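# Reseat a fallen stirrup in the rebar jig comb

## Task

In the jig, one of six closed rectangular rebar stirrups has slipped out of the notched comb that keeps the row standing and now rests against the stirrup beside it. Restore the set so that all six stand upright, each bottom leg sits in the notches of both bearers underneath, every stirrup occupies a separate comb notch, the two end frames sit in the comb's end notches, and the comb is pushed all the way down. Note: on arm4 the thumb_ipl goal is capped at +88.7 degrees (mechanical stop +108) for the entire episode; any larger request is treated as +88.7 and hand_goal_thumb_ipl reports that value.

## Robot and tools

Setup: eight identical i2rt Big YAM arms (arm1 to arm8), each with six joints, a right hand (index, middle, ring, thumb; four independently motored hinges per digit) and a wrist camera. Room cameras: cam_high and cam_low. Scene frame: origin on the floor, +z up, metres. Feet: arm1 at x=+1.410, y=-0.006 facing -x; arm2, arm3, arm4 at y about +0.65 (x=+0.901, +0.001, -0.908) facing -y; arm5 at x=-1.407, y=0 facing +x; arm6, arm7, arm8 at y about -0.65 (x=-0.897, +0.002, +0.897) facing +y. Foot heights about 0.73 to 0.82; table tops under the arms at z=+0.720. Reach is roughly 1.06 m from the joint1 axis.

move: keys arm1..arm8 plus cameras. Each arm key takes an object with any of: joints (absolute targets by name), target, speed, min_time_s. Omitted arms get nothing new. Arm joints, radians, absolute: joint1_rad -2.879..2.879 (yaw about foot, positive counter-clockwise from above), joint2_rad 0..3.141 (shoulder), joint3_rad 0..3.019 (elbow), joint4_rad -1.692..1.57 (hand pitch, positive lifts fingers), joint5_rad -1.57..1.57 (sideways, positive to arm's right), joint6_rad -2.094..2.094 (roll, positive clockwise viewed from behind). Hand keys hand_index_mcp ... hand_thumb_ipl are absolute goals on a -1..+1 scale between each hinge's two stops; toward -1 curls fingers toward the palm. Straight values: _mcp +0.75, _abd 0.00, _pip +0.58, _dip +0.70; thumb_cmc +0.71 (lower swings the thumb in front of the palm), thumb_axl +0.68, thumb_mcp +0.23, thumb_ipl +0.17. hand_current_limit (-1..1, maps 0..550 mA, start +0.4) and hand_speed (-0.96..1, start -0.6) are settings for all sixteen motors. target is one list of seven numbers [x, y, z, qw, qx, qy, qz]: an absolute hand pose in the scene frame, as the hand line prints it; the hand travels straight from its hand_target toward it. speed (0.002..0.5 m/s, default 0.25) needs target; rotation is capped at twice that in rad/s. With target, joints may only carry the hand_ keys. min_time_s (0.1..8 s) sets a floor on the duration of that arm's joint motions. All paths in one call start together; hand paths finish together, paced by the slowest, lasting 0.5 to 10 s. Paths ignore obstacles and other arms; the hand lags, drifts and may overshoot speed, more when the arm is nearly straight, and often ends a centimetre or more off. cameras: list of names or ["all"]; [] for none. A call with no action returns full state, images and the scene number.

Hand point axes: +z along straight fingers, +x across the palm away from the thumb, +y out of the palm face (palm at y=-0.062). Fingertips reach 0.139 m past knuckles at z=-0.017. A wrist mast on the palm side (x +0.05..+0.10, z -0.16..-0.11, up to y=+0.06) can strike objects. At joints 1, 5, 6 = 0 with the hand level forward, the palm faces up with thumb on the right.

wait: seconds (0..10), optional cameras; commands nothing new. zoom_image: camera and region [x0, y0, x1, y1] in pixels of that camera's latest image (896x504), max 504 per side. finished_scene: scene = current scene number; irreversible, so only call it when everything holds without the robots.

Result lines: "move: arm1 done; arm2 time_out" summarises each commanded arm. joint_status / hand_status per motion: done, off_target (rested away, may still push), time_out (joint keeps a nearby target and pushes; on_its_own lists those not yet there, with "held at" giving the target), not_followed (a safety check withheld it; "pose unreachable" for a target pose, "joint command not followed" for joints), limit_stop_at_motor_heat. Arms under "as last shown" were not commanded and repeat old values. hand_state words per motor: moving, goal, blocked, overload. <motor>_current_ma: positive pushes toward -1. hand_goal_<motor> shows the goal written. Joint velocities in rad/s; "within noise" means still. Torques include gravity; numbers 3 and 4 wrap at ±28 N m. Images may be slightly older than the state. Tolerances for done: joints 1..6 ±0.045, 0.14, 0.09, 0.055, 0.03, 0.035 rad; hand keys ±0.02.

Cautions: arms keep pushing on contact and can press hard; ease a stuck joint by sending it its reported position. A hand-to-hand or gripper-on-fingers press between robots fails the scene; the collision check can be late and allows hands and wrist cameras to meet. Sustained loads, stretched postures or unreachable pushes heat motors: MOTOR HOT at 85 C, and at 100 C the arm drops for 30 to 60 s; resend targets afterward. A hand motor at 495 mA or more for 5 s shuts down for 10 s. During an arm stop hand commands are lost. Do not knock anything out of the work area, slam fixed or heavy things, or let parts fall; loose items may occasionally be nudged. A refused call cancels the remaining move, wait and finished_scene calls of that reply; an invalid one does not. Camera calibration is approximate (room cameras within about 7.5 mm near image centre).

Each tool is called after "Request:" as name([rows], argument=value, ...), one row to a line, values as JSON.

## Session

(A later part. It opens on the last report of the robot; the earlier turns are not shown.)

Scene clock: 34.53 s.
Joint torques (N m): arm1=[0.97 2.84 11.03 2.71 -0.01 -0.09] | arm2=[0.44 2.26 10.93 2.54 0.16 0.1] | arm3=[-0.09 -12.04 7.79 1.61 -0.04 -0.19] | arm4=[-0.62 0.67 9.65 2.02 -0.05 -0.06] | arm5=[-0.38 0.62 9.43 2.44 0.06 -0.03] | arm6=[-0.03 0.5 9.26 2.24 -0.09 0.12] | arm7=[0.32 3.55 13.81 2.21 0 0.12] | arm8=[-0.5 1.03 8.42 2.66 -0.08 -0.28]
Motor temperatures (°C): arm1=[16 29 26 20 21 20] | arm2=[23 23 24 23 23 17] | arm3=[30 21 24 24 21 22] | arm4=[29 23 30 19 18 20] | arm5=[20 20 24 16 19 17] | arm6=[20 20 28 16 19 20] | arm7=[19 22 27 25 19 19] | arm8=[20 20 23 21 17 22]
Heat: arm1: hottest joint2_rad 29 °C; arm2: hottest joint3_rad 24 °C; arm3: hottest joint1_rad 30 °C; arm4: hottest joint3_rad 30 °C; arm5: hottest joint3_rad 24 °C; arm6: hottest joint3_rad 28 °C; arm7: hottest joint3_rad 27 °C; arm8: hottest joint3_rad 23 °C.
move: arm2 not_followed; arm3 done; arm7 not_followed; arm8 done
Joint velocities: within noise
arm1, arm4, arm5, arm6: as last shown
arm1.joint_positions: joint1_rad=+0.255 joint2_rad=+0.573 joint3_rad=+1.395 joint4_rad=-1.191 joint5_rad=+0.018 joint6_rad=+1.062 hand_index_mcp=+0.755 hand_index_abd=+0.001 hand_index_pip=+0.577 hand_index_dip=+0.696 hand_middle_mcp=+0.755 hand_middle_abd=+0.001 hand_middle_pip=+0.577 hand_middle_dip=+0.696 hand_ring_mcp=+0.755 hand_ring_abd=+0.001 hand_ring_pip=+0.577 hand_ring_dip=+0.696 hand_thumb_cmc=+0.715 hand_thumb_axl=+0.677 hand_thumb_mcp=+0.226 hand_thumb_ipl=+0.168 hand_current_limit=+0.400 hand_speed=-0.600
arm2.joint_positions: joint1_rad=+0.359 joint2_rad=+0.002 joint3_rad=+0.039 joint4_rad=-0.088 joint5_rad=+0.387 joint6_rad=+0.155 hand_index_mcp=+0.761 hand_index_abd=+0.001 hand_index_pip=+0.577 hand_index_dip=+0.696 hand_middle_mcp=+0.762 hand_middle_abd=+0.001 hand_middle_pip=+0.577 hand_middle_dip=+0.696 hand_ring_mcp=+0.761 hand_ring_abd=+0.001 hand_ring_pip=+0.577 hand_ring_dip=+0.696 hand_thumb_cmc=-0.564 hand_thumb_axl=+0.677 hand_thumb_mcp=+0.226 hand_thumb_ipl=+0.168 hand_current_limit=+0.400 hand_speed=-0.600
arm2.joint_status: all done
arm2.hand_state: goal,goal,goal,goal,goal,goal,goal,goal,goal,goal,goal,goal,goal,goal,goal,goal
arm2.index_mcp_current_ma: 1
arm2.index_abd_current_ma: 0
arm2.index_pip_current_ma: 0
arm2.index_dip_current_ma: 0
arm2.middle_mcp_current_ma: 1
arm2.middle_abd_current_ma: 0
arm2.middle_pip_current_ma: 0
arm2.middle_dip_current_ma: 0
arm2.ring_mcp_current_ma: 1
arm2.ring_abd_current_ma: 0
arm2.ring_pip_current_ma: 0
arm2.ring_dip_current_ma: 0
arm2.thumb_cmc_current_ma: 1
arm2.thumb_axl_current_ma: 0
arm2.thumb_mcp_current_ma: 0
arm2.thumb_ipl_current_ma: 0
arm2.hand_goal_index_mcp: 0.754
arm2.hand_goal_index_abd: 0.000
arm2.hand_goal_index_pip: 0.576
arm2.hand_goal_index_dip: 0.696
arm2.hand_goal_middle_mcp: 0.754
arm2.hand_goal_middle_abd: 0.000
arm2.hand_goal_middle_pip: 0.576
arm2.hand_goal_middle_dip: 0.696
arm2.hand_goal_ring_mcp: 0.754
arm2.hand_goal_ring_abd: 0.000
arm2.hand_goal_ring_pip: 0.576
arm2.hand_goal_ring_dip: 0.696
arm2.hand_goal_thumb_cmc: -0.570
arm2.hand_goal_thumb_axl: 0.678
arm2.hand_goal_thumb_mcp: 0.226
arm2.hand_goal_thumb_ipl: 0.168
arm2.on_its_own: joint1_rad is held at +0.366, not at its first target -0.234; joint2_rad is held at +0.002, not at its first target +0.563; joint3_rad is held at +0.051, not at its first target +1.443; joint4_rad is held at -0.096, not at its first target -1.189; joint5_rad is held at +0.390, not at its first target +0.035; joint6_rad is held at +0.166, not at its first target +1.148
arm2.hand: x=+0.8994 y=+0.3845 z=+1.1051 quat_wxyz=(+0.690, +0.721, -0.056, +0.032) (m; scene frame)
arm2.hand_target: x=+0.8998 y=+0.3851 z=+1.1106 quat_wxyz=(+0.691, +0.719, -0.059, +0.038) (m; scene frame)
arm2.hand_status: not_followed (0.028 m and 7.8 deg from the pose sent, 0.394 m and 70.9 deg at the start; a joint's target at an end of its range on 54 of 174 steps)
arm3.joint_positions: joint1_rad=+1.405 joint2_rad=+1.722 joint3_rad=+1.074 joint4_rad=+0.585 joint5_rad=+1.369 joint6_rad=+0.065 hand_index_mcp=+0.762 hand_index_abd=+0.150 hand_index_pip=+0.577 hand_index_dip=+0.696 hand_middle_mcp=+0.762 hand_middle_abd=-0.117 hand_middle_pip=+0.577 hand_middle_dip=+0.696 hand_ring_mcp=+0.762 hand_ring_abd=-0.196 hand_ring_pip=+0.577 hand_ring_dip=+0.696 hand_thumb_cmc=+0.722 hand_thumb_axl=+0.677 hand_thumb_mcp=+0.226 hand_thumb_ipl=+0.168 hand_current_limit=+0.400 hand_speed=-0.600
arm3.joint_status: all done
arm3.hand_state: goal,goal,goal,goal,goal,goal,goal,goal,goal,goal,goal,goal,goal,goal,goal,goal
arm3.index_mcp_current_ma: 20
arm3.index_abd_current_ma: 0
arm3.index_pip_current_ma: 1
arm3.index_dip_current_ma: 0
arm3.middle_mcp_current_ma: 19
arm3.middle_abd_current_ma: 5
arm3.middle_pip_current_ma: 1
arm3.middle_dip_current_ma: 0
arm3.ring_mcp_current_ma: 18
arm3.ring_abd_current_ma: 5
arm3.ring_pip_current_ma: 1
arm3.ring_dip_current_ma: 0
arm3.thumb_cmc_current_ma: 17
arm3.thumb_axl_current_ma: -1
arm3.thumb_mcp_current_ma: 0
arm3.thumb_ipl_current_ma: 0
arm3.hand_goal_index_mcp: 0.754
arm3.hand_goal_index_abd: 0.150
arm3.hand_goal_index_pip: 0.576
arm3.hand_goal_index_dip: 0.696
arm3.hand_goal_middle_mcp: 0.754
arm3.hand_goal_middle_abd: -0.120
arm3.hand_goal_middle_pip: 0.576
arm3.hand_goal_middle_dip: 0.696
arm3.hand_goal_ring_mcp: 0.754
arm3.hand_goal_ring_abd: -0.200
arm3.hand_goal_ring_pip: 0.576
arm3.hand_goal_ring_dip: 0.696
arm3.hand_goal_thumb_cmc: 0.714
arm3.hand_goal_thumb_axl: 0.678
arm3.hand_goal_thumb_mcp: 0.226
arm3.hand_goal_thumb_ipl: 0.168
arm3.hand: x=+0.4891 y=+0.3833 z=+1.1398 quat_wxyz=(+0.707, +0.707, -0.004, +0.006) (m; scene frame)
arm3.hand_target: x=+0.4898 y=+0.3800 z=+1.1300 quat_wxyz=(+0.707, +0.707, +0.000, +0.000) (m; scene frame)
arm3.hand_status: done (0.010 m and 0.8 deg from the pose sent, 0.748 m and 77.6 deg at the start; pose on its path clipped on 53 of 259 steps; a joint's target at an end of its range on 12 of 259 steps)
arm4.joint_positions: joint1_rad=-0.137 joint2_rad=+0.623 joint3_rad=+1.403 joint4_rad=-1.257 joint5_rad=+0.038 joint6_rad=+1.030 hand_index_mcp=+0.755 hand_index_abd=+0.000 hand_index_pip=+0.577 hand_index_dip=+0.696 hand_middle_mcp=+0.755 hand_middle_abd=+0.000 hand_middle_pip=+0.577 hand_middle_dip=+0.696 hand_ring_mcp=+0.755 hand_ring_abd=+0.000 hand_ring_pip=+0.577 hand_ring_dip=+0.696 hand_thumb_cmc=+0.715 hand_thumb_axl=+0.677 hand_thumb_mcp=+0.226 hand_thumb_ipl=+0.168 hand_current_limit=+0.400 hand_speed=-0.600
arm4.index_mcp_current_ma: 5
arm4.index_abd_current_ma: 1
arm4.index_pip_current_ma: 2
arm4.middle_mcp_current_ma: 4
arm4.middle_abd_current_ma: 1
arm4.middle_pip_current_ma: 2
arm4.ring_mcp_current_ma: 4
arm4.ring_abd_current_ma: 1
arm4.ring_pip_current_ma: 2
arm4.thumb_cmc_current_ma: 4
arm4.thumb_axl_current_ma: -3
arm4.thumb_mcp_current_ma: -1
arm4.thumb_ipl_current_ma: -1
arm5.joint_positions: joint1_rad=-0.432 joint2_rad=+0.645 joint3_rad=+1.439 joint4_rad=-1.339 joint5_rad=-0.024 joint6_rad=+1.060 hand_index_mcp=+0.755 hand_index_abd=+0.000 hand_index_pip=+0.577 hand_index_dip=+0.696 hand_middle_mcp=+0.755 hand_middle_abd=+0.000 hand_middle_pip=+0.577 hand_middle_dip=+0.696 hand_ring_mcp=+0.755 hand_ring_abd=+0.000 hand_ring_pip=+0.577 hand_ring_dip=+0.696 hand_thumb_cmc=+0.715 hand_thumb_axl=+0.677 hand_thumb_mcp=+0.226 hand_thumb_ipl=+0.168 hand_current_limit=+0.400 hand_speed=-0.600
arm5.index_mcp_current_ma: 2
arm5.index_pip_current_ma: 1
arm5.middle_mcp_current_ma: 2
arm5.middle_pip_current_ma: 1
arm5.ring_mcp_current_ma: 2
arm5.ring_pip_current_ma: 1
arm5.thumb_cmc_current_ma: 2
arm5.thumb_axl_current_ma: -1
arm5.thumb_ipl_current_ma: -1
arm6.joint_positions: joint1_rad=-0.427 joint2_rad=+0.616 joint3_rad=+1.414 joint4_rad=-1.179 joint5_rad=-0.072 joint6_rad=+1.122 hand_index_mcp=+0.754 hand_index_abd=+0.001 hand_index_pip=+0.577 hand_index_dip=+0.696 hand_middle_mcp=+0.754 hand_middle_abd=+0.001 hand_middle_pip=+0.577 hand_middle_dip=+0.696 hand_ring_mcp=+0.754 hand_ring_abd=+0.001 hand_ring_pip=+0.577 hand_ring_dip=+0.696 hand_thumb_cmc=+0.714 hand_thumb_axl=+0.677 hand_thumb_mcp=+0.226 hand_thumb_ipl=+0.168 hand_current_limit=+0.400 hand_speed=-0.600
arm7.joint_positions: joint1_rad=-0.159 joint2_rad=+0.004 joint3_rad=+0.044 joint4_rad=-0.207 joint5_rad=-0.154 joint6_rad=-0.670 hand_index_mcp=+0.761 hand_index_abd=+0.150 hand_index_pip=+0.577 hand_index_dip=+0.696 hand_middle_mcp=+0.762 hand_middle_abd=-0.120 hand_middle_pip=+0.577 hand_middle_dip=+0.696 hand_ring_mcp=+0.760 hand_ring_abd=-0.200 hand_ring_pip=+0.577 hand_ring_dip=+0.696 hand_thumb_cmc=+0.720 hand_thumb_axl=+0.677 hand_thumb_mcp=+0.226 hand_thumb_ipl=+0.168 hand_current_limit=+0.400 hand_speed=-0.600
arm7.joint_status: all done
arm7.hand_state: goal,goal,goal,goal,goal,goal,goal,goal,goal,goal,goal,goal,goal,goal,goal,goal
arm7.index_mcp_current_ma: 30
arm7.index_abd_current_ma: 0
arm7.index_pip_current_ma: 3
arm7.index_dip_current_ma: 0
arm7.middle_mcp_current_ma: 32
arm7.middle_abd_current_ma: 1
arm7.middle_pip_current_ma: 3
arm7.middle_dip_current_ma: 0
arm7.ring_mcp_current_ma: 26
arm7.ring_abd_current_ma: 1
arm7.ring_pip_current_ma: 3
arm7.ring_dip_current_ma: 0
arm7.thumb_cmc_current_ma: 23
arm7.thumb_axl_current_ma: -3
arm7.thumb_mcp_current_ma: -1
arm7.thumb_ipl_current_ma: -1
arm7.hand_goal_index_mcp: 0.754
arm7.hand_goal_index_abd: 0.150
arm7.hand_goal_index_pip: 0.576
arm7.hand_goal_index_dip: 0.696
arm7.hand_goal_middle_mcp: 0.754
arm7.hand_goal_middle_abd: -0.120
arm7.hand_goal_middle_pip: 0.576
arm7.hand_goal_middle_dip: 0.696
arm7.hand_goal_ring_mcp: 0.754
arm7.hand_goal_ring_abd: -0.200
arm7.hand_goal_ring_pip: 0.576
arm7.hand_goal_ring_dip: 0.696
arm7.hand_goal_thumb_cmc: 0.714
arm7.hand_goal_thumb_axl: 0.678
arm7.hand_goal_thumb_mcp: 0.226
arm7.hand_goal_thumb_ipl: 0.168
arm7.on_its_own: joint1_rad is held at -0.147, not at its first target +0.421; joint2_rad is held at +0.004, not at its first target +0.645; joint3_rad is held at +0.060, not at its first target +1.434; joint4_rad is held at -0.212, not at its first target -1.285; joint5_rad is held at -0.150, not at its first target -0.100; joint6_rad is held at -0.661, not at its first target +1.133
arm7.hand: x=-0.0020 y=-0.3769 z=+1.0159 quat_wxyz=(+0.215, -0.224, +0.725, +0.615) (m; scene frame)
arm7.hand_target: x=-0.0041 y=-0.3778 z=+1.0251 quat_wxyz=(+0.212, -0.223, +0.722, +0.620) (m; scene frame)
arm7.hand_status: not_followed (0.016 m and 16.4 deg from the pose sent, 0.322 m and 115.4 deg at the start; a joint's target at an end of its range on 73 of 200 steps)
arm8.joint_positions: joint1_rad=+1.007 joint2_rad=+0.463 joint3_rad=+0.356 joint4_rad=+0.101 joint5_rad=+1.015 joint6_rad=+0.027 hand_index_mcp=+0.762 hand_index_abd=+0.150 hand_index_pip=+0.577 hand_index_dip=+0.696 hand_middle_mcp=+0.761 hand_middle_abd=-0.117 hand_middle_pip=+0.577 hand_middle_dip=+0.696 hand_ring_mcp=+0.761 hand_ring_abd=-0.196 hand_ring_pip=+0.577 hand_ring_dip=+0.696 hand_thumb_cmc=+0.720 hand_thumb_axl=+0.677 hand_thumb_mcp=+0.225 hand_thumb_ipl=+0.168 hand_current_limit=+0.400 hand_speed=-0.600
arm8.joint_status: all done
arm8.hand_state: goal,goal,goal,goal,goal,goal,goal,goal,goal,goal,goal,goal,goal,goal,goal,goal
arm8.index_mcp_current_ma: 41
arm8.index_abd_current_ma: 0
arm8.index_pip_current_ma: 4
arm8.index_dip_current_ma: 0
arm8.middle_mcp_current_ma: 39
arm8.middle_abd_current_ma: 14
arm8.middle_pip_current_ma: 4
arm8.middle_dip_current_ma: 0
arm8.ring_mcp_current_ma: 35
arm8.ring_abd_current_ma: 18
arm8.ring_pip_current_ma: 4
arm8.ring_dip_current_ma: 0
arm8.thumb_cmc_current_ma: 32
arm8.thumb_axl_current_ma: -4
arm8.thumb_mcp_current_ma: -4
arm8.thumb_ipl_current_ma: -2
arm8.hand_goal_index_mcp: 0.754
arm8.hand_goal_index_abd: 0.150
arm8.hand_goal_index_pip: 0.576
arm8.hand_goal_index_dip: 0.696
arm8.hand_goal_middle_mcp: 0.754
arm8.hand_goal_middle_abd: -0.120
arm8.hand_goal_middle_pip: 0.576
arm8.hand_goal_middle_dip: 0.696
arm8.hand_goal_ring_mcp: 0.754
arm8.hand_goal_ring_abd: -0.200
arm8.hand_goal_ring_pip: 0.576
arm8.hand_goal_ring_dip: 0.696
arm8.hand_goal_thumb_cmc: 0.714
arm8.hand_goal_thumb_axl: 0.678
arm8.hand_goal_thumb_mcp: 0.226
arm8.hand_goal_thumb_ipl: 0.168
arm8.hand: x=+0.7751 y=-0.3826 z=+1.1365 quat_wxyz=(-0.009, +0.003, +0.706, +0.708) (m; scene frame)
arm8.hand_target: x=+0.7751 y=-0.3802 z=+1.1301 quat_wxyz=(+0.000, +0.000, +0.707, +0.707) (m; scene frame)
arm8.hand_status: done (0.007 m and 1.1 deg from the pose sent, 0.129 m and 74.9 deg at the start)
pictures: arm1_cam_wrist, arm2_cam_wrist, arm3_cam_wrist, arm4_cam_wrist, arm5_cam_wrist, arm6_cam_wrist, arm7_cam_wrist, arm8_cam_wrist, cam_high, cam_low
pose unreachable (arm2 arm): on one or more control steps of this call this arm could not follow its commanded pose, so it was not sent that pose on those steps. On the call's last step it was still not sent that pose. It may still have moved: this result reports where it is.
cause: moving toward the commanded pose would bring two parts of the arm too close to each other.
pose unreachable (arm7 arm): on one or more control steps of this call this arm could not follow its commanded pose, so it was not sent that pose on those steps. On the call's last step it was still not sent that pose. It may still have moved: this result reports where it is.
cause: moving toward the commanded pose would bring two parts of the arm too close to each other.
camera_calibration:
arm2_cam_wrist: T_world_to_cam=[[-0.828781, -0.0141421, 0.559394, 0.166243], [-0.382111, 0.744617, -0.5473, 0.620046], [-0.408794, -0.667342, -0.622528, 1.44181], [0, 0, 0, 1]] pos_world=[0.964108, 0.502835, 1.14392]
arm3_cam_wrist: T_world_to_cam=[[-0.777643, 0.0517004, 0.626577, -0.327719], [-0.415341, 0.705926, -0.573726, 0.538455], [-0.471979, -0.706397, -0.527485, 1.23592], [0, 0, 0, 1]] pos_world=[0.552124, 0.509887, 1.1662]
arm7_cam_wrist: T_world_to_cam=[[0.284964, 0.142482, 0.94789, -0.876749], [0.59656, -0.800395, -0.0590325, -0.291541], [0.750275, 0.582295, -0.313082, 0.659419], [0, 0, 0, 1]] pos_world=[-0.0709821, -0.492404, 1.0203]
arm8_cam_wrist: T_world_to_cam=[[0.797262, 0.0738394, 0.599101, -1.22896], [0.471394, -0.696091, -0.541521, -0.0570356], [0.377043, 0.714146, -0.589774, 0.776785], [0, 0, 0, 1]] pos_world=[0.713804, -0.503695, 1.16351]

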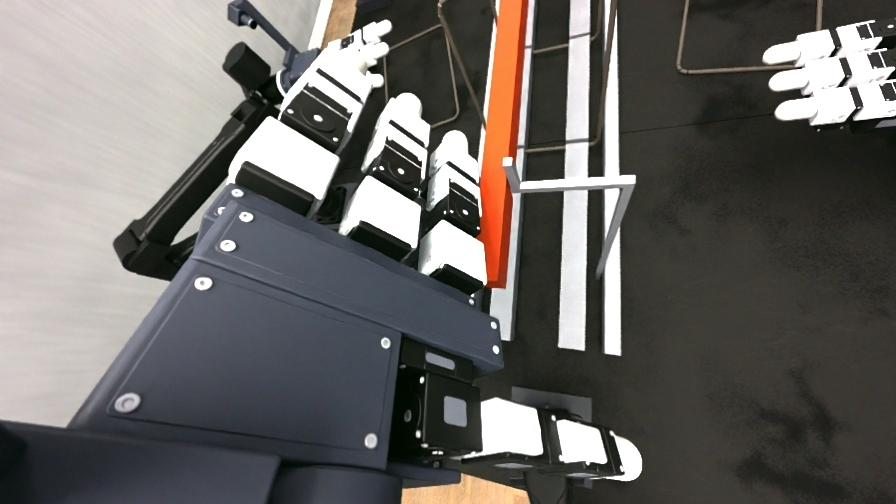

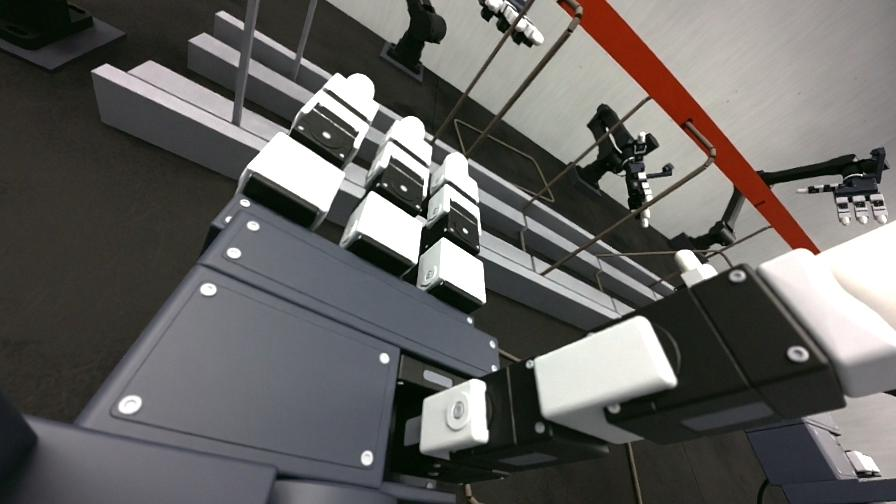

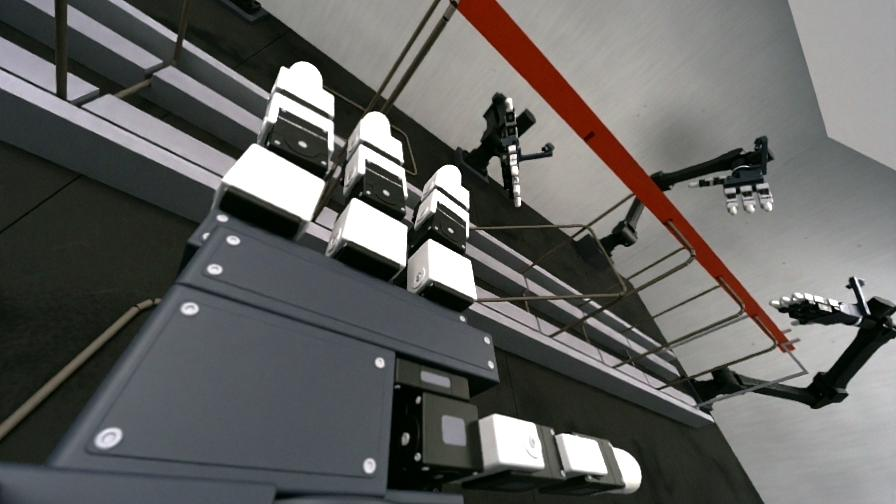

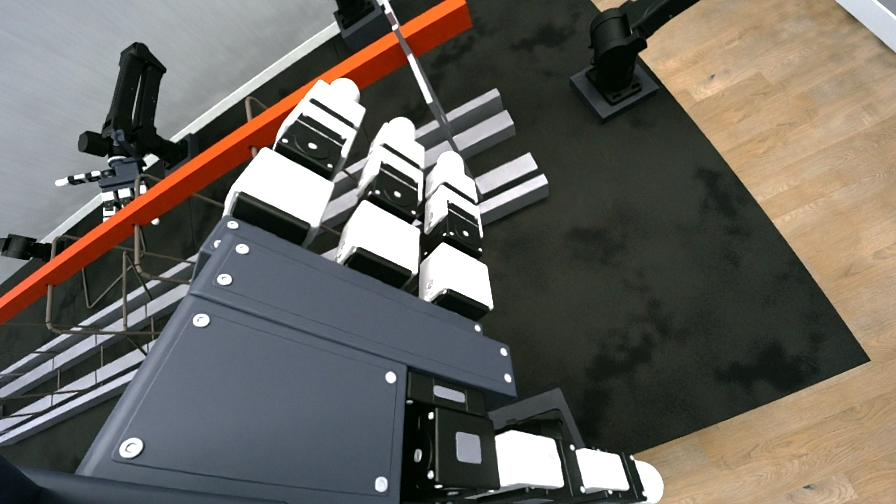

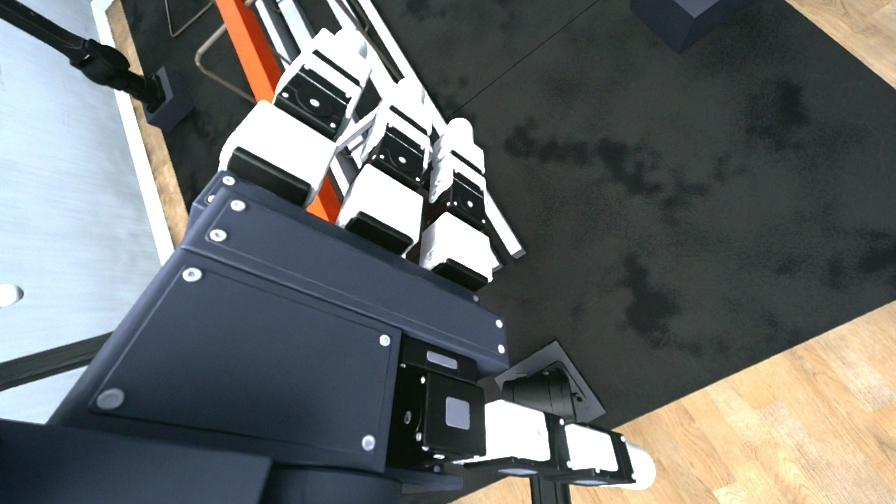

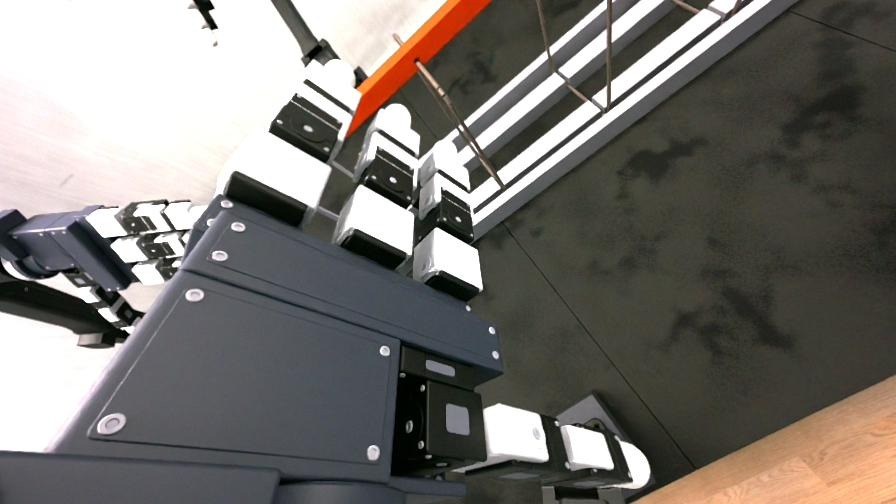

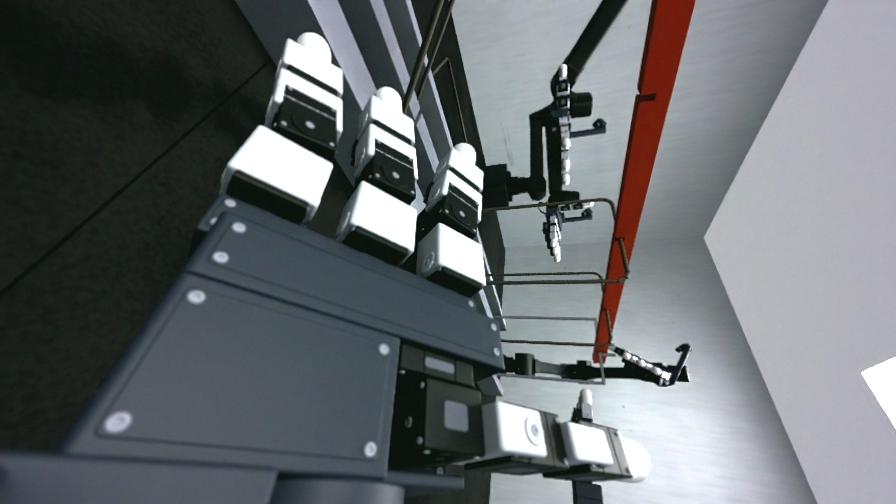

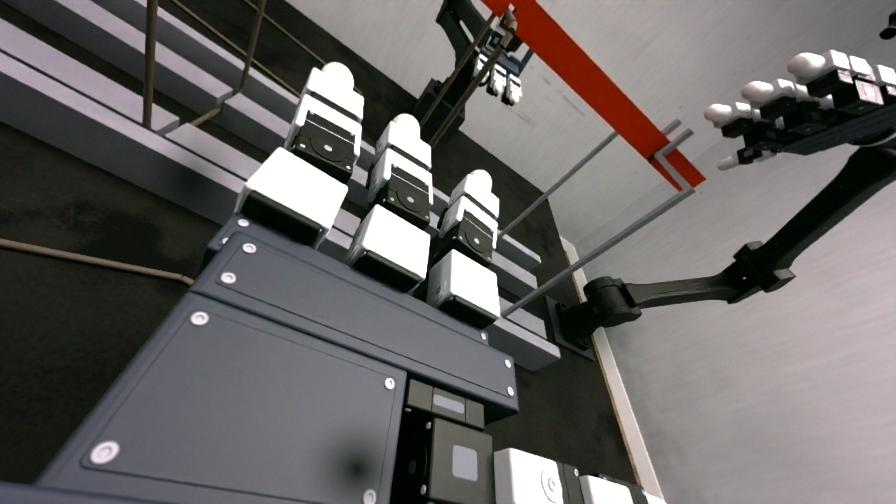

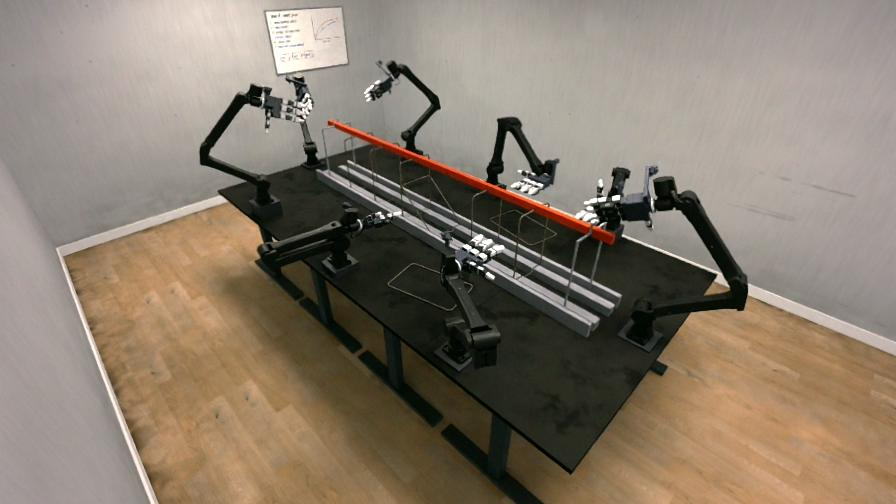

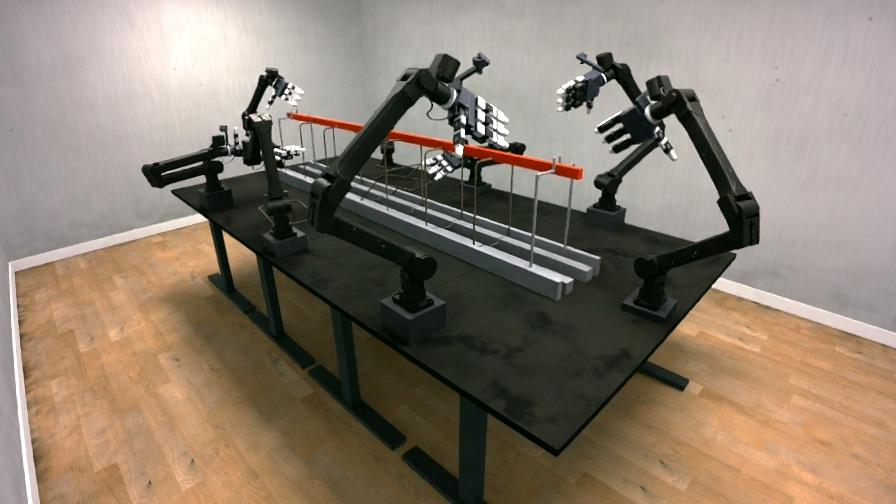

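Request:
zoom_image(camera="arm3_cam_wrist", region=[440, 0, 640, 170])

Request:
zoom_image(camera="arm8_cam_wrist", region=[440, 0, 720, 220])

Request:
zoom_image(camera="arm7_cam_wrist", region=[470, 60, 720, 400])

Request:
zoom_image(camera="arm2_cam_wrist", region=[520, 0, 850, 330])

Request:
zoom_image(camera="arm3_cam_wrist", region=[440, 170, 840, 430])

Scaled by 2.520.

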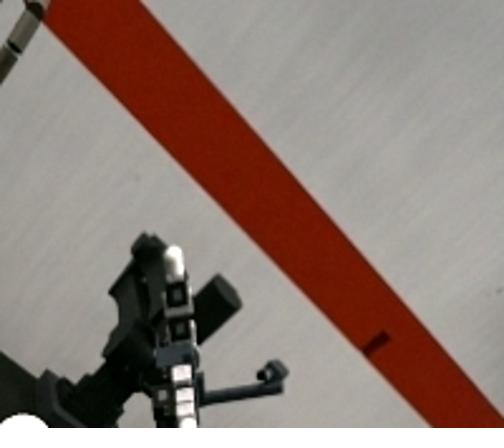

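Scaled by 1.800.

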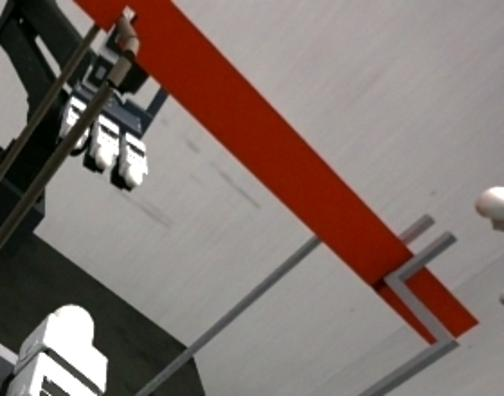

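Scaled by 1.482.

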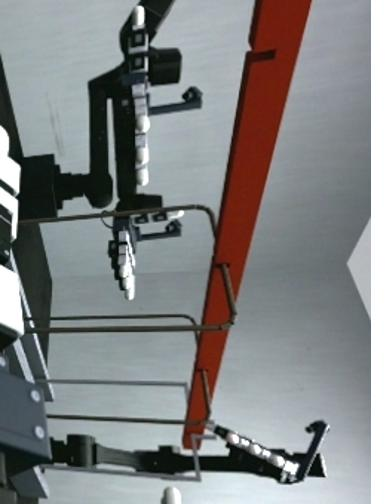

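Scaled by 1.527.

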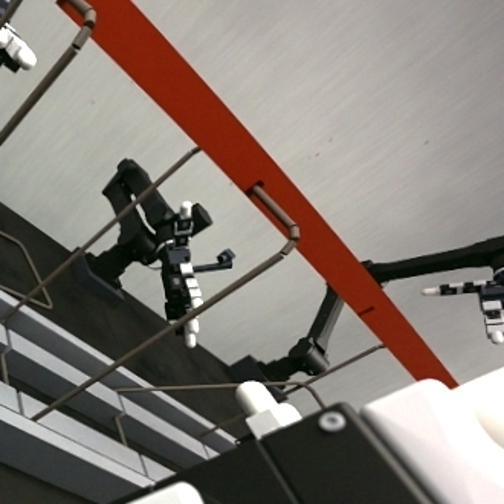

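Scaled by 1.260.

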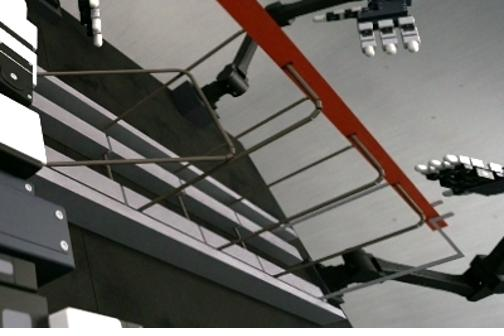

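Request:
zoom_image(camera="arm8_cam_wrist", region=[300, 0, 560, 260])

Request:
zoom_image(camera="arm3_cam_wrist", region=[240, 0, 500, 260])

Request:
zoom_image(camera="arm7_cam_wrist", region=[240, 0, 600, 300])

Request:
zoom_image(camera="cam_high", region=[330, 130, 530, 300])

Scaled by 1.938.

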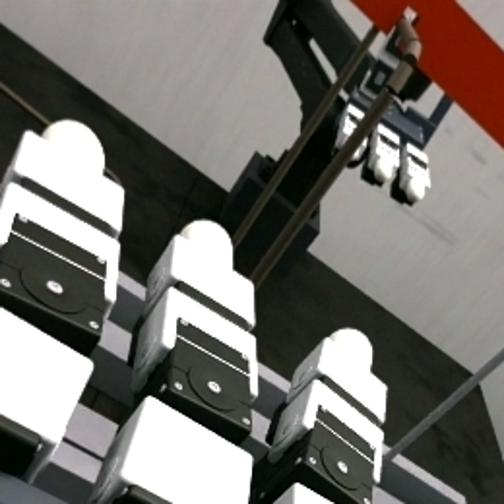

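Scaled by 1.938.

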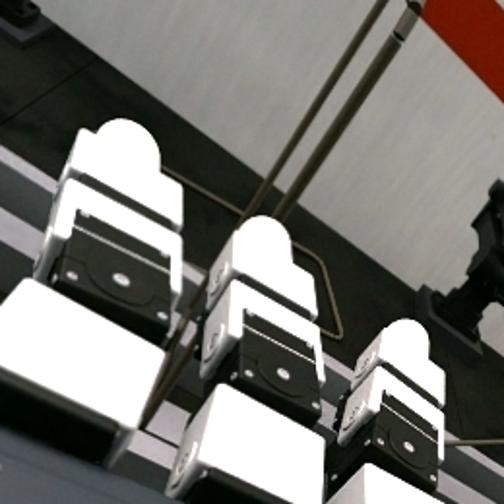

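Scaled by 1.400.

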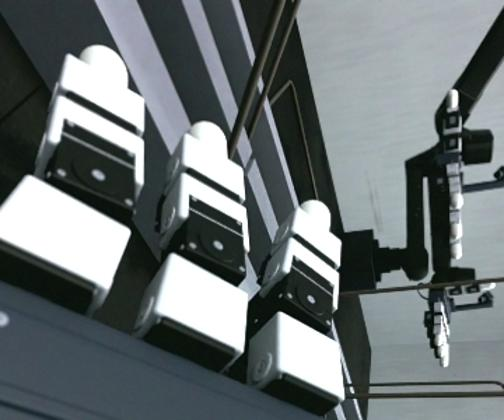

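Scaled by 2.520.

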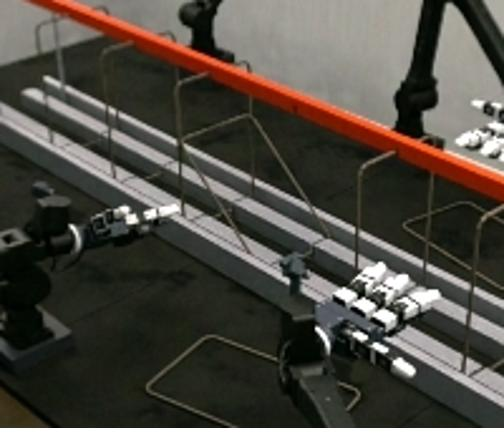

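Request:
zoom_image(camera="arm3_cam_wrist", region=[440, 180, 640, 380])

Request:
zoom_image(camera="arm2_cam_wrist", region=[500, 200, 700, 330])

Request:
zoom_image(camera="arm4_cam_wrist", region=[0, 160, 240, 440])

Request:
zoom_image(camera="cam_high", region=[380, 160, 500, 260])

Scaled by 2.520.

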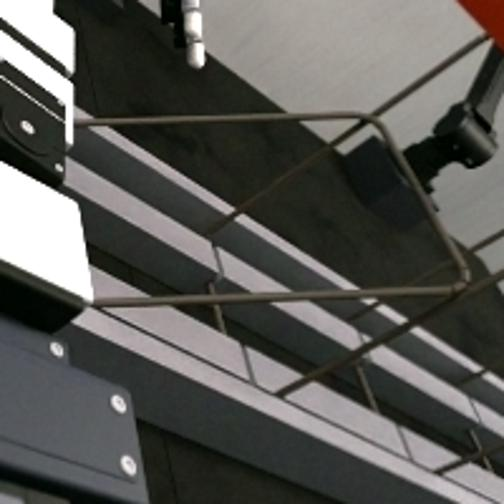

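Scaled by 2.520.

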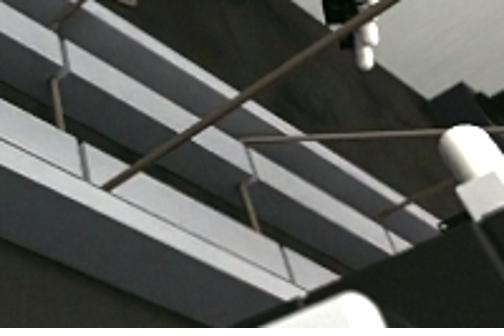

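Scaled by 1.800.

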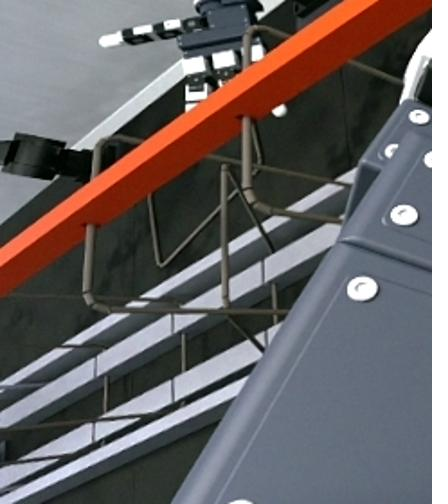

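Scaled by 4.200.

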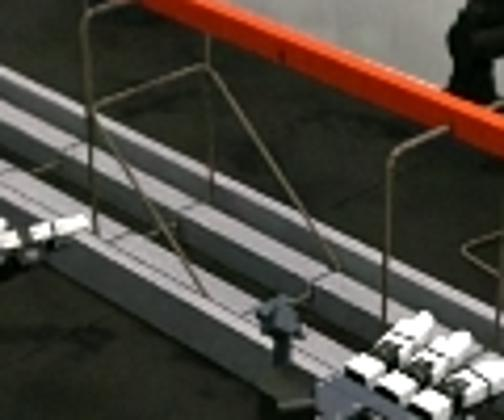

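Request:
move(arm8={"target": [0.786, -0.30, 1.166, 0, 0, 0.7071, 0.7071], "speed": 0.15}, arm2={"target": [0.92, 0.33, 1.10, 0.7071, 0.7071, 0, 0], "speed": 0.1}, arm3={"target": [0.506, 0.30, 1.166, 0.7071, 0.7071, 0, 0], "speed": 0.15}, arm7={"target": [-0.034, -0.29, 1.004, 0.2706, -0.2706, 0.6533, 0.6533], "speed": 0.15}, cameras=["arm2_cam_wrist", "arm3_cam_wrist", "arm7_cam_wrist", "arm8_cam_wrist", "cam_high", "cam_low"])

Scene clock: 53.47 s.
Joint torques (N m): arm1=[0.85 2.96 11.14 2.47 -0.05 -0.08] | arm2=[-1.2 0.09 8.8 3.73 0 -0.12] | arm3=[-0.44 -11.93 12.19 0.59 -0.06 -0.2] | arm4=[-0.85 1.73 9.66 2 -0.05 -0.04] | arm5=[-0.32 0.56 9.43 2.43 0.06 -0.03] | arm6=[-0.03 0.5 9.24 2.24 -0.09 0.12] | arm7=[-0.32 -2.32 10.48 3.12 -0.27 0.01] | arm8=[-0.56 -0.73 14.35 3.02 -0.02 -0.25]
Motor temperatures (°C): arm1=[16 29 28 20 20 20] | arm2=[22 23 25 23 23 17] | arm3=[29 21 25 24 20 22] | arm4=[29 23 31 19 18 20] | arm5=[20 20 25 16 19 17] | arm6=[20 20 30 16 19 19] | arm7=[19 22 30 24 19 18] | arm8=[20 20 25 21 16 21]
Heat: arm1: hottest joint2_rad 29 °C; arm2: hottest joint3_rad 25 °C; arm3: hottest joint1_rad 29 °C; arm4: hottest joint3_rad 31 °C; arm5: hottest joint3_rad 25 °C; arm6: hottest joint3_rad 30 °C; arm7: hottest joint3_rad 30 °C; arm8: hottest joint3_rad 25 °C.
move: arm2 done; arm3 off_target; arm7 off_target; arm8 off_target
Joint velocities: within noise
arm1, arm4, arm5, arm6: as last shown
arm2.joint_positions: joint1_rad=+0.276 joint2_rad=+0.710 joint3_rad=+0.039 joint4_rad=+0.651 joint5_rad=+0.260 joint6_rad=+0.025 hand_index_mcp=+0.761 hand_index_abd=+0.001 hand_index_pip=+0.577 hand_index_dip=+0.696 hand_middle_mcp=+0.762 hand_middle_abd=+0.001 hand_middle_pip=+0.577 hand_middle_dip=+0.696 hand_ring_mcp=+0.761 hand_ring_abd=+0.001 hand_ring_pip=+0.577 hand_ring_dip=+0.696 hand_thumb_cmc=-0.566 hand_thumb_axl=+0.677 hand_thumb_mcp=+0.226 hand_thumb_ipl=+0.168 hand_current_limit=+0.400 hand_speed=-0.600
arm2.joint_status: not commanded
arm2.hand_state: goal,goal,goal,goal,goal,goal,goal,goal,goal,goal,goal,goal,goal,goal,goal,goal
arm2.index_mcp_current_ma: 1
arm2.index_abd_current_ma: 0
arm2.index_pip_current_ma: 0
arm2.index_dip_current_ma: 0
arm2.middle_mcp_current_ma: 1
arm2.middle_abd_current_ma: 0
arm2.middle_pip_current_ma: 0
arm2.middle_dip_current_ma: 0
arm2.ring_mcp_current_ma: 1
arm2.ring_abd_current_ma: 0
arm2.ring_pip_current_ma: 0
arm2.ring_dip_current_ma: 0
arm2.thumb_cmc_current_ma: 0
arm2.thumb_axl_current_ma: 0
arm2.thumb_mcp_current_ma: 0
arm2.thumb_ipl_current_ma: 0
arm2.hand_goal_index_mcp: 0.754
arm2.hand_goal_index_abd: 0.000
arm2.hand_goal_index_pip: 0.576
arm2.hand_goal_index_dip: 0.696
arm2.hand_goal_middle_mcp: 0.754
arm2.hand_goal_middle_abd: 0.000
arm2.hand_goal_middle_pip: 0.576
arm2.hand_goal_middle_dip: 0.696
arm2.hand_goal_ring_mcp: 0.754
arm2.hand_goal_ring_abd: 0.000
arm2.hand_goal_ring_pip: 0.576
arm2.hand_goal_ring_dip: 0.696
arm2.hand_goal_thumb_cmc: -0.570
arm2.hand_goal_thumb_axl: 0.678
arm2.hand_goal_thumb_mcp: 0.226
arm2.hand_goal_thumb_ipl: 0.168
arm2.hand: x=+0.9233 y=+0.3315 z=+1.0938 quat_wxyz=(+0.701, +0.713, +0.002, +0.007) (m; scene frame)
arm2.hand_target: x=+0.9201 y=+0.3301 z=+1.0998 quat_wxyz=(+0.707, +0.708, +0.000, +0.000) (m; scene frame)
arm2.hand_status: done (0.007 m and 1.3 deg from the pose sent, 0.058 m and 7.8 deg at the start)
arm3.joint_positions: joint1_rad=+1.275 joint2_rad=+1.740 joint3_rad=+1.170 joint4_rad=+0.531 joint5_rad=+1.234 joint6_rad=+0.032 hand_index_mcp=+0.763 hand_index_abd=+0.150 hand_index_pip=+0.577 hand_index_dip=+0.696 hand_middle_mcp=+0.762 hand_middle_abd=-0.117 hand_middle_pip=+0.577 hand_middle_dip=+0.696 hand_ring_mcp=+0.762 hand_ring_abd=-0.197 hand_ring_pip=+0.577 hand_ring_dip=+0.696 hand_thumb_cmc=+0.722 hand_thumb_axl=+0.677 hand_thumb_mcp=+0.226 hand_thumb_ipl=+0.168 hand_current_limit=+0.400 hand_speed=-0.600
arm3.joint_status: not commanded
arm3.hand_state: goal,goal,goal,goal,goal,goal,goal,goal,goal,goal,goal,goal,goal,goal,goal,goal
arm3.index_mcp_current_ma: 20
arm3.index_abd_current_ma: 0
arm3.index_pip_current_ma: 1
arm3.index_dip_current_ma: 0
arm3.middle_mcp_current_ma: 19
arm3.middle_abd_current_ma: 5
arm3.middle_pip_current_ma: 1
arm3.middle_dip_current_ma: 0
arm3.ring_mcp_current_ma: 18
arm3.ring_abd_current_ma: 5
arm3.ring_pip_current_ma: 1
arm3.ring_dip_current_ma: 0
arm3.thumb_cmc_current_ma: 17
arm3.thumb_axl_current_ma: -1
arm3.thumb_mcp_current_ma: 0
arm3.thumb_ipl_current_ma: 0
arm3.hand_goal_index_mcp: 0.754
arm3.hand_goal_index_abd: 0.150
arm3.hand_goal_index_pip: 0.576
arm3.hand_goal_index_dip: 0.696
arm3.hand_goal_middle_mcp: 0.754
arm3.hand_goal_middle_abd: -0.120
arm3.hand_goal_middle_pip: 0.576
arm3.hand_goal_middle_dip: 0.696
arm3.hand_goal_ring_mcp: 0.754
arm3.hand_goal_ring_abd: -0.200
arm3.hand_goal_ring_pip: 0.576
arm3.hand_goal_ring_dip: 0.696
arm3.hand_goal_thumb_cmc: 0.714
arm3.hand_goal_thumb_axl: 0.678
arm3.hand_goal_thumb_mcp: 0.226
arm3.hand_goal_thumb_ipl: 0.168
arm3.hand: x=+0.4953 y=+0.3100 z=+1.1648 quat_wxyz=(+0.707, +0.707, +0.001, +0.005) (m; scene frame)
arm3.hand_target: x=+0.5053 y=+0.3004 z=+1.1659 quat_wxyz=(+0.707, +0.707, +0.000, +0.000) (m; scene frame)
arm3.hand_status: off_target (0.015 m and 0.6 deg from the pose sent, 0.089 m and 0.8 deg at the start)
arm7.joint_positions: joint1_rad=+0.003 joint2_rad=+1.169 joint3_rad=+0.055 joint4_rad=+1.046 joint5_rad=-0.027 joint6_rad=-0.789 hand_index_mcp=+0.761 hand_index_abd=+0.150 hand_index_pip=+0.577 hand_index_dip=+0.696 hand_middle_mcp=+0.762 hand_middle_abd=-0.120 hand_middle_pip=+0.577 hand_middle_dip=+0.696 hand_ring_mcp=+0.760 hand_ring_abd=-0.200 hand_ring_pip=+0.577 hand_ring_dip=+0.696 hand_thumb_cmc=+0.720 hand_thumb_axl=+0.677 hand_thumb_mcp=+0.226 hand_thumb_ipl=+0.168 hand_current_limit=+0.400 hand_speed=-0.600
arm7.joint_status: not commanded
arm7.hand_state: goal,goal,goal,goal,goal,goal,goal,goal,goal,goal,goal,goal,goal,goal,goal,goal
arm7.index_mcp_current_ma: 30
arm7.index_abd_current_ma: -1
arm7.index_pip_current_ma: 3
arm7.index_dip_current_ma: 0
arm7.middle_mcp_current_ma: 32
arm7.middle_abd_current_ma: 0
arm7.middle_pip_current_ma: 3
arm7.middle_dip_current_ma: 0
arm7.ring_mcp_current_ma: 26
arm7.ring_abd_current_ma: 0
arm7.ring_pip_current_ma: 3
arm7.ring_dip_current_ma: 0
arm7.thumb_cmc_current_ma: 23
arm7.thumb_axl_current_ma: -3
arm7.thumb_mcp_current_ma: -1
arm7.thumb_ipl_current_ma: -1
arm7.hand_goal_index_mcp: 0.754
arm7.hand_goal_index_abd: 0.150
arm7.hand_goal_index_pip: 0.576
arm7.hand_goal_index_dip: 0.696
arm7.hand_goal_middle_mcp: 0.754
arm7.hand_goal_middle_abd: -0.120
arm7.hand_goal_middle_pip: 0.576
arm7.hand_goal_middle_dip: 0.696
arm7.hand_goal_ring_mcp: 0.754
arm7.hand_goal_ring_abd: -0.200
arm7.hand_goal_ring_pip: 0.576
arm7.hand_goal_ring_dip: 0.696
arm7.hand_goal_thumb_cmc: 0.714
arm7.hand_goal_thumb_axl: 0.678
arm7.hand_goal_thumb_mcp: 0.226
arm7.hand_goal_thumb_ipl: 0.168
arm7.hand: x=-0.0330 y=-0.3015 z=+0.9840 quat_wxyz=(+0.262, -0.274, +0.672, +0.635) (m; scene frame)
arm7.hand_target: x=-0.0339 y=-0.2911 z=+1.0040 quat_wxyz=(+0.271, -0.271, +0.653, +0.653) (m; scene frame)
arm7.hand_status: off_target (0.023 m and 3.2 deg from the pose sent, 0.093 m and 12.6 deg at the start)
arm8.joint_positions: joint1_rad=+0.659 joint2_rad=+0.642 joint3_rad=+0.417 joint4_rad=+0.149 joint5_rad=+0.668 joint6_rad=+0.019 hand_index_mcp=+0.762 hand_index_abd=+0.150 hand_index_pip=+0.577 hand_index_dip=+0.696 hand_middle_mcp=+0.762 hand_middle_abd=-0.117 hand_middle_pip=+0.577 hand_middle_dip=+0.696 hand_ring_mcp=+0.761 hand_ring_abd=-0.196 hand_ring_pip=+0.577 hand_ring_dip=+0.696 hand_thumb_cmc=+0.721 hand_thumb_axl=+0.677 hand_thumb_mcp=+0.225 hand_thumb_ipl=+0.168 hand_current_limit=+0.400 hand_speed=-0.600
arm8.joint_status: not commanded
arm8.hand_state: goal,goal,goal,goal,goal,goal,goal,goal,goal,goal,goal,goal,goal,goal,goal,goal
arm8.index_mcp_current_ma: 43
arm8.index_abd_current_ma: 0
arm8.index_pip_current_ma: 4
arm8.index_dip_current_ma: 0
arm8.middle_mcp_current_ma: 42
arm8.middle_abd_current_ma: 12
arm8.middle_pip_current_ma: 4
arm8.middle_dip_current_ma: 0
arm8.ring_mcp_current_ma: 38
arm8.ring_abd_current_ma: 15
arm8.ring_pip_current_ma: 4
arm8.ring_dip_current_ma: 0
arm8.thumb_cmc_current_ma: 33
arm8.thumb_axl_current_ma: -4
arm8.thumb_mcp_current_ma: -4
arm8.thumb_ipl_current_ma: -2
arm8.hand_goal_index_mcp: 0.754
arm8.hand_goal_index_abd: 0.150
arm8.hand_goal_index_pip: 0.576
arm8.hand_goal_index_dip: 0.696
arm8.hand_goal_middle_mcp: 0.754
arm8.hand_goal_middle_abd: -0.120
arm8.hand_goal_middle_pip: 0.576
arm8.hand_goal_middle_dip: 0.696
arm8.hand_goal_ring_mcp: 0.754
arm8.hand_goal_ring_abd: -0.200
arm8.hand_goal_ring_pip: 0.576
arm8.hand_goal_ring_dip: 0.696
arm8.hand_goal_thumb_cmc: 0.714
arm8.hand_goal_thumb_axl: 0.678
arm8.hand_goal_thumb_mcp: 0.226
arm8.hand_goal_thumb_ipl: 0.168
arm8.hand: x=+0.7853 y=-0.3048 z=+1.1296 quat_wxyz=(+0.009, -0.015, +0.726, +0.687) (m; scene frame)
arm8.hand_target: x=+0.7868 y=-0.3026 z=+1.1651 quat_wxyz=(+0.000, +0.000, +0.707, +0.707) (m; scene frame)
arm8.hand_status: off_target (0.037 m and 3.7 deg from the pose sent, 0.088 m and 1.1 deg at the start)
pictures: arm2_cam_wrist, arm3_cam_wrist, arm7_cam_wrist, arm8_cam_wrist, cam_high, cam_low
camera_calibration:
arm2_cam_wrist: T_world_to_cam=[[-0.757238, -0.036378, 0.652126, 0.031484], [-0.479245, 0.709306, -0.516924, 0.730606], [-0.443752, -0.703962, -0.554547, 1.37908], [0, 0, 0, 1]] pos_world=[0.98595, 0.453742, 1.1219]
arm3_cam_wrist: T_world_to_cam=[[-0.77266, 0.0473983, 0.633048, -0.343468], [-0.423965, 0.703689, -0.570153, 0.607941], [-0.472494, -0.708925, -0.523617, 1.19676], [0, 0, 0, 1]] pos_world=[0.557821, 0.436889, 1.19069]
arm7_cam_wrist: T_world_to_cam=[[0.139889, 0.0610946, 0.988281, -0.917503], [0.641381, -0.765992, -0.0434332, -0.218011], [0.754362, 0.63994, -0.146339, 0.482191], [0, 0, 0, 1]] pos_world=[-0.09557, -0.419514, 0.967845]
arm8_cam_wrist: T_world_to_cam=[[0.765782, 0.108211, 0.633931, -1.24286], [0.496886, -0.725348, -0.476418, -0.113968], [0.408267, 0.679824, -0.609227, 0.700317], [0, 0, 0, 1]] pos_world=[0.722477, -0.424267, 1.16025]

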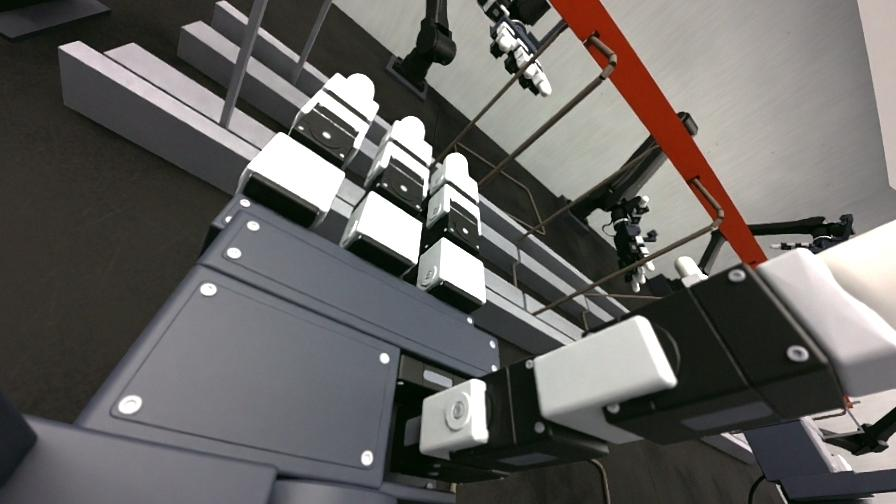

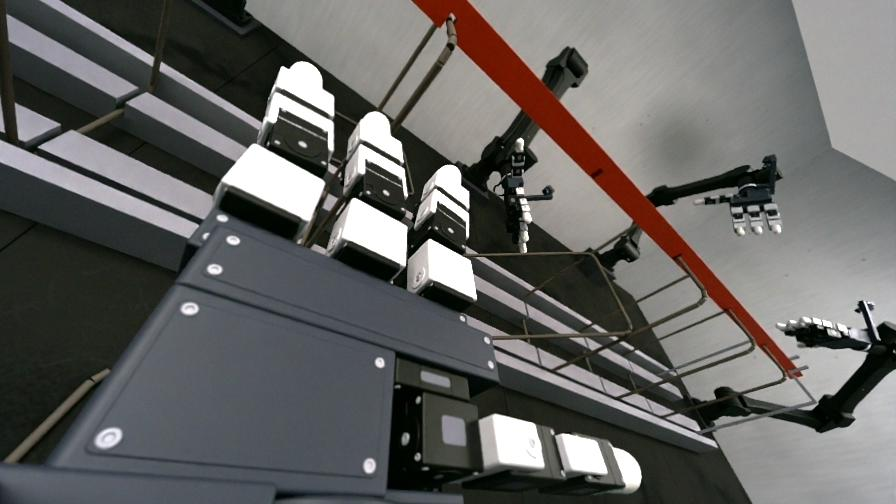

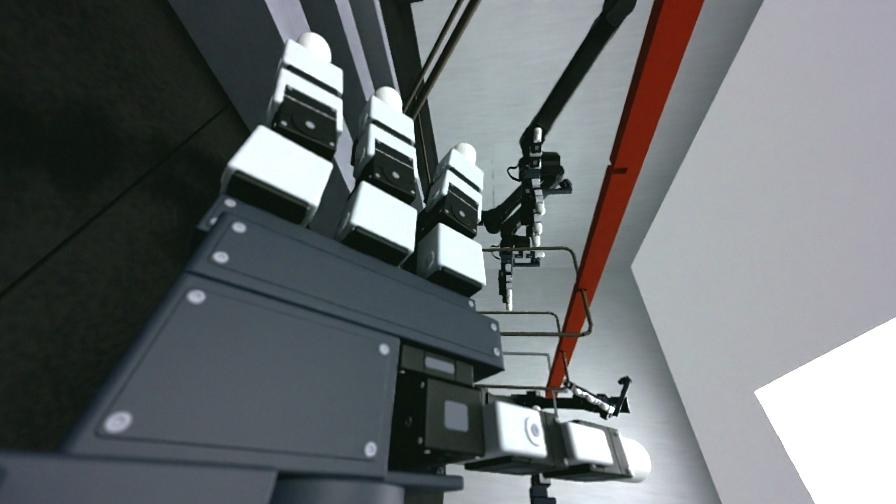

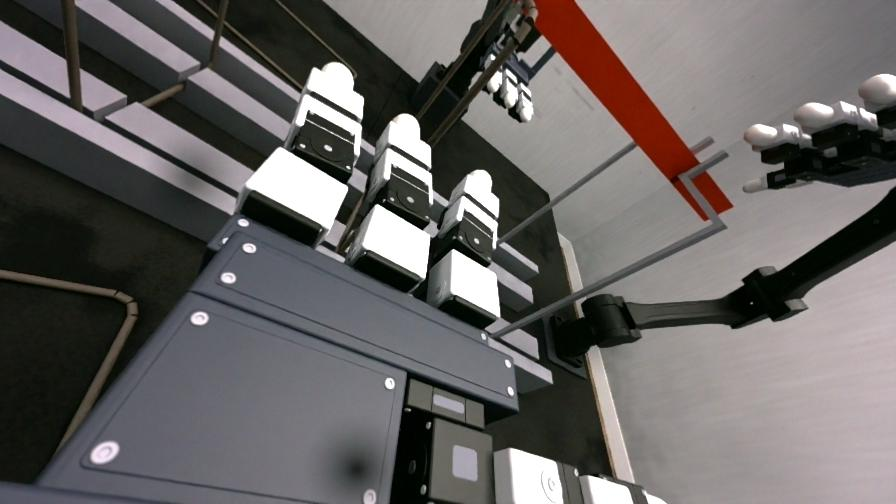

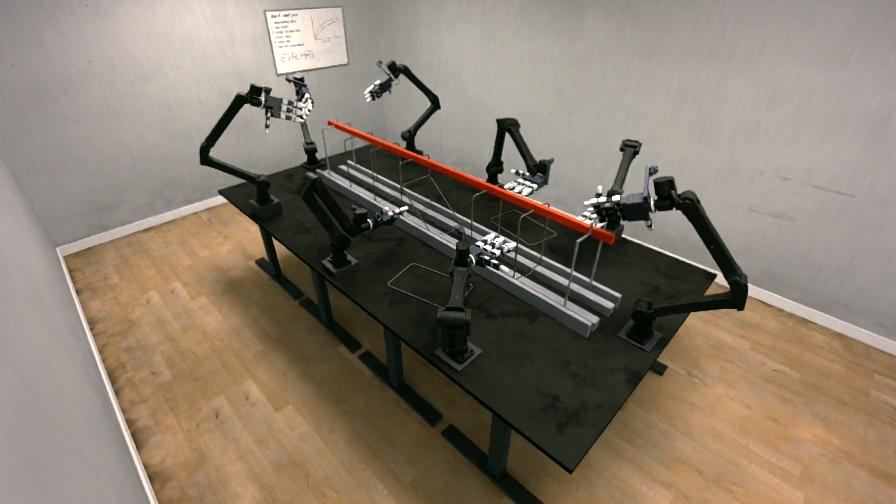

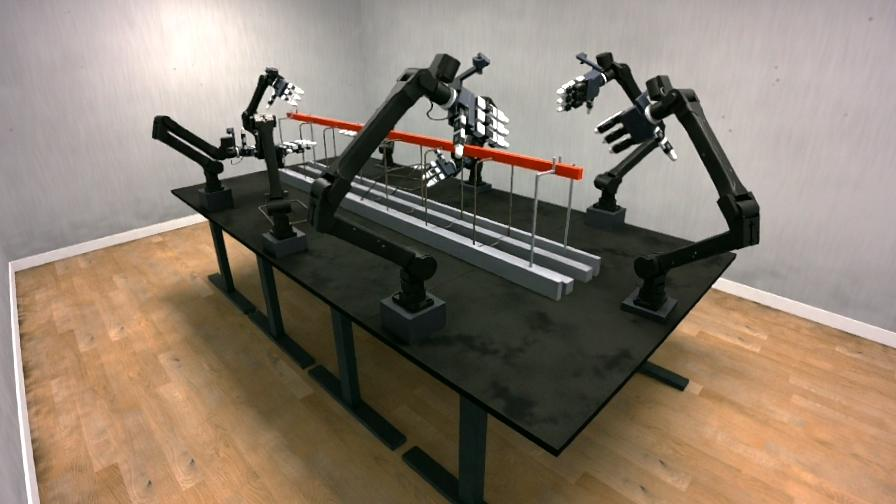

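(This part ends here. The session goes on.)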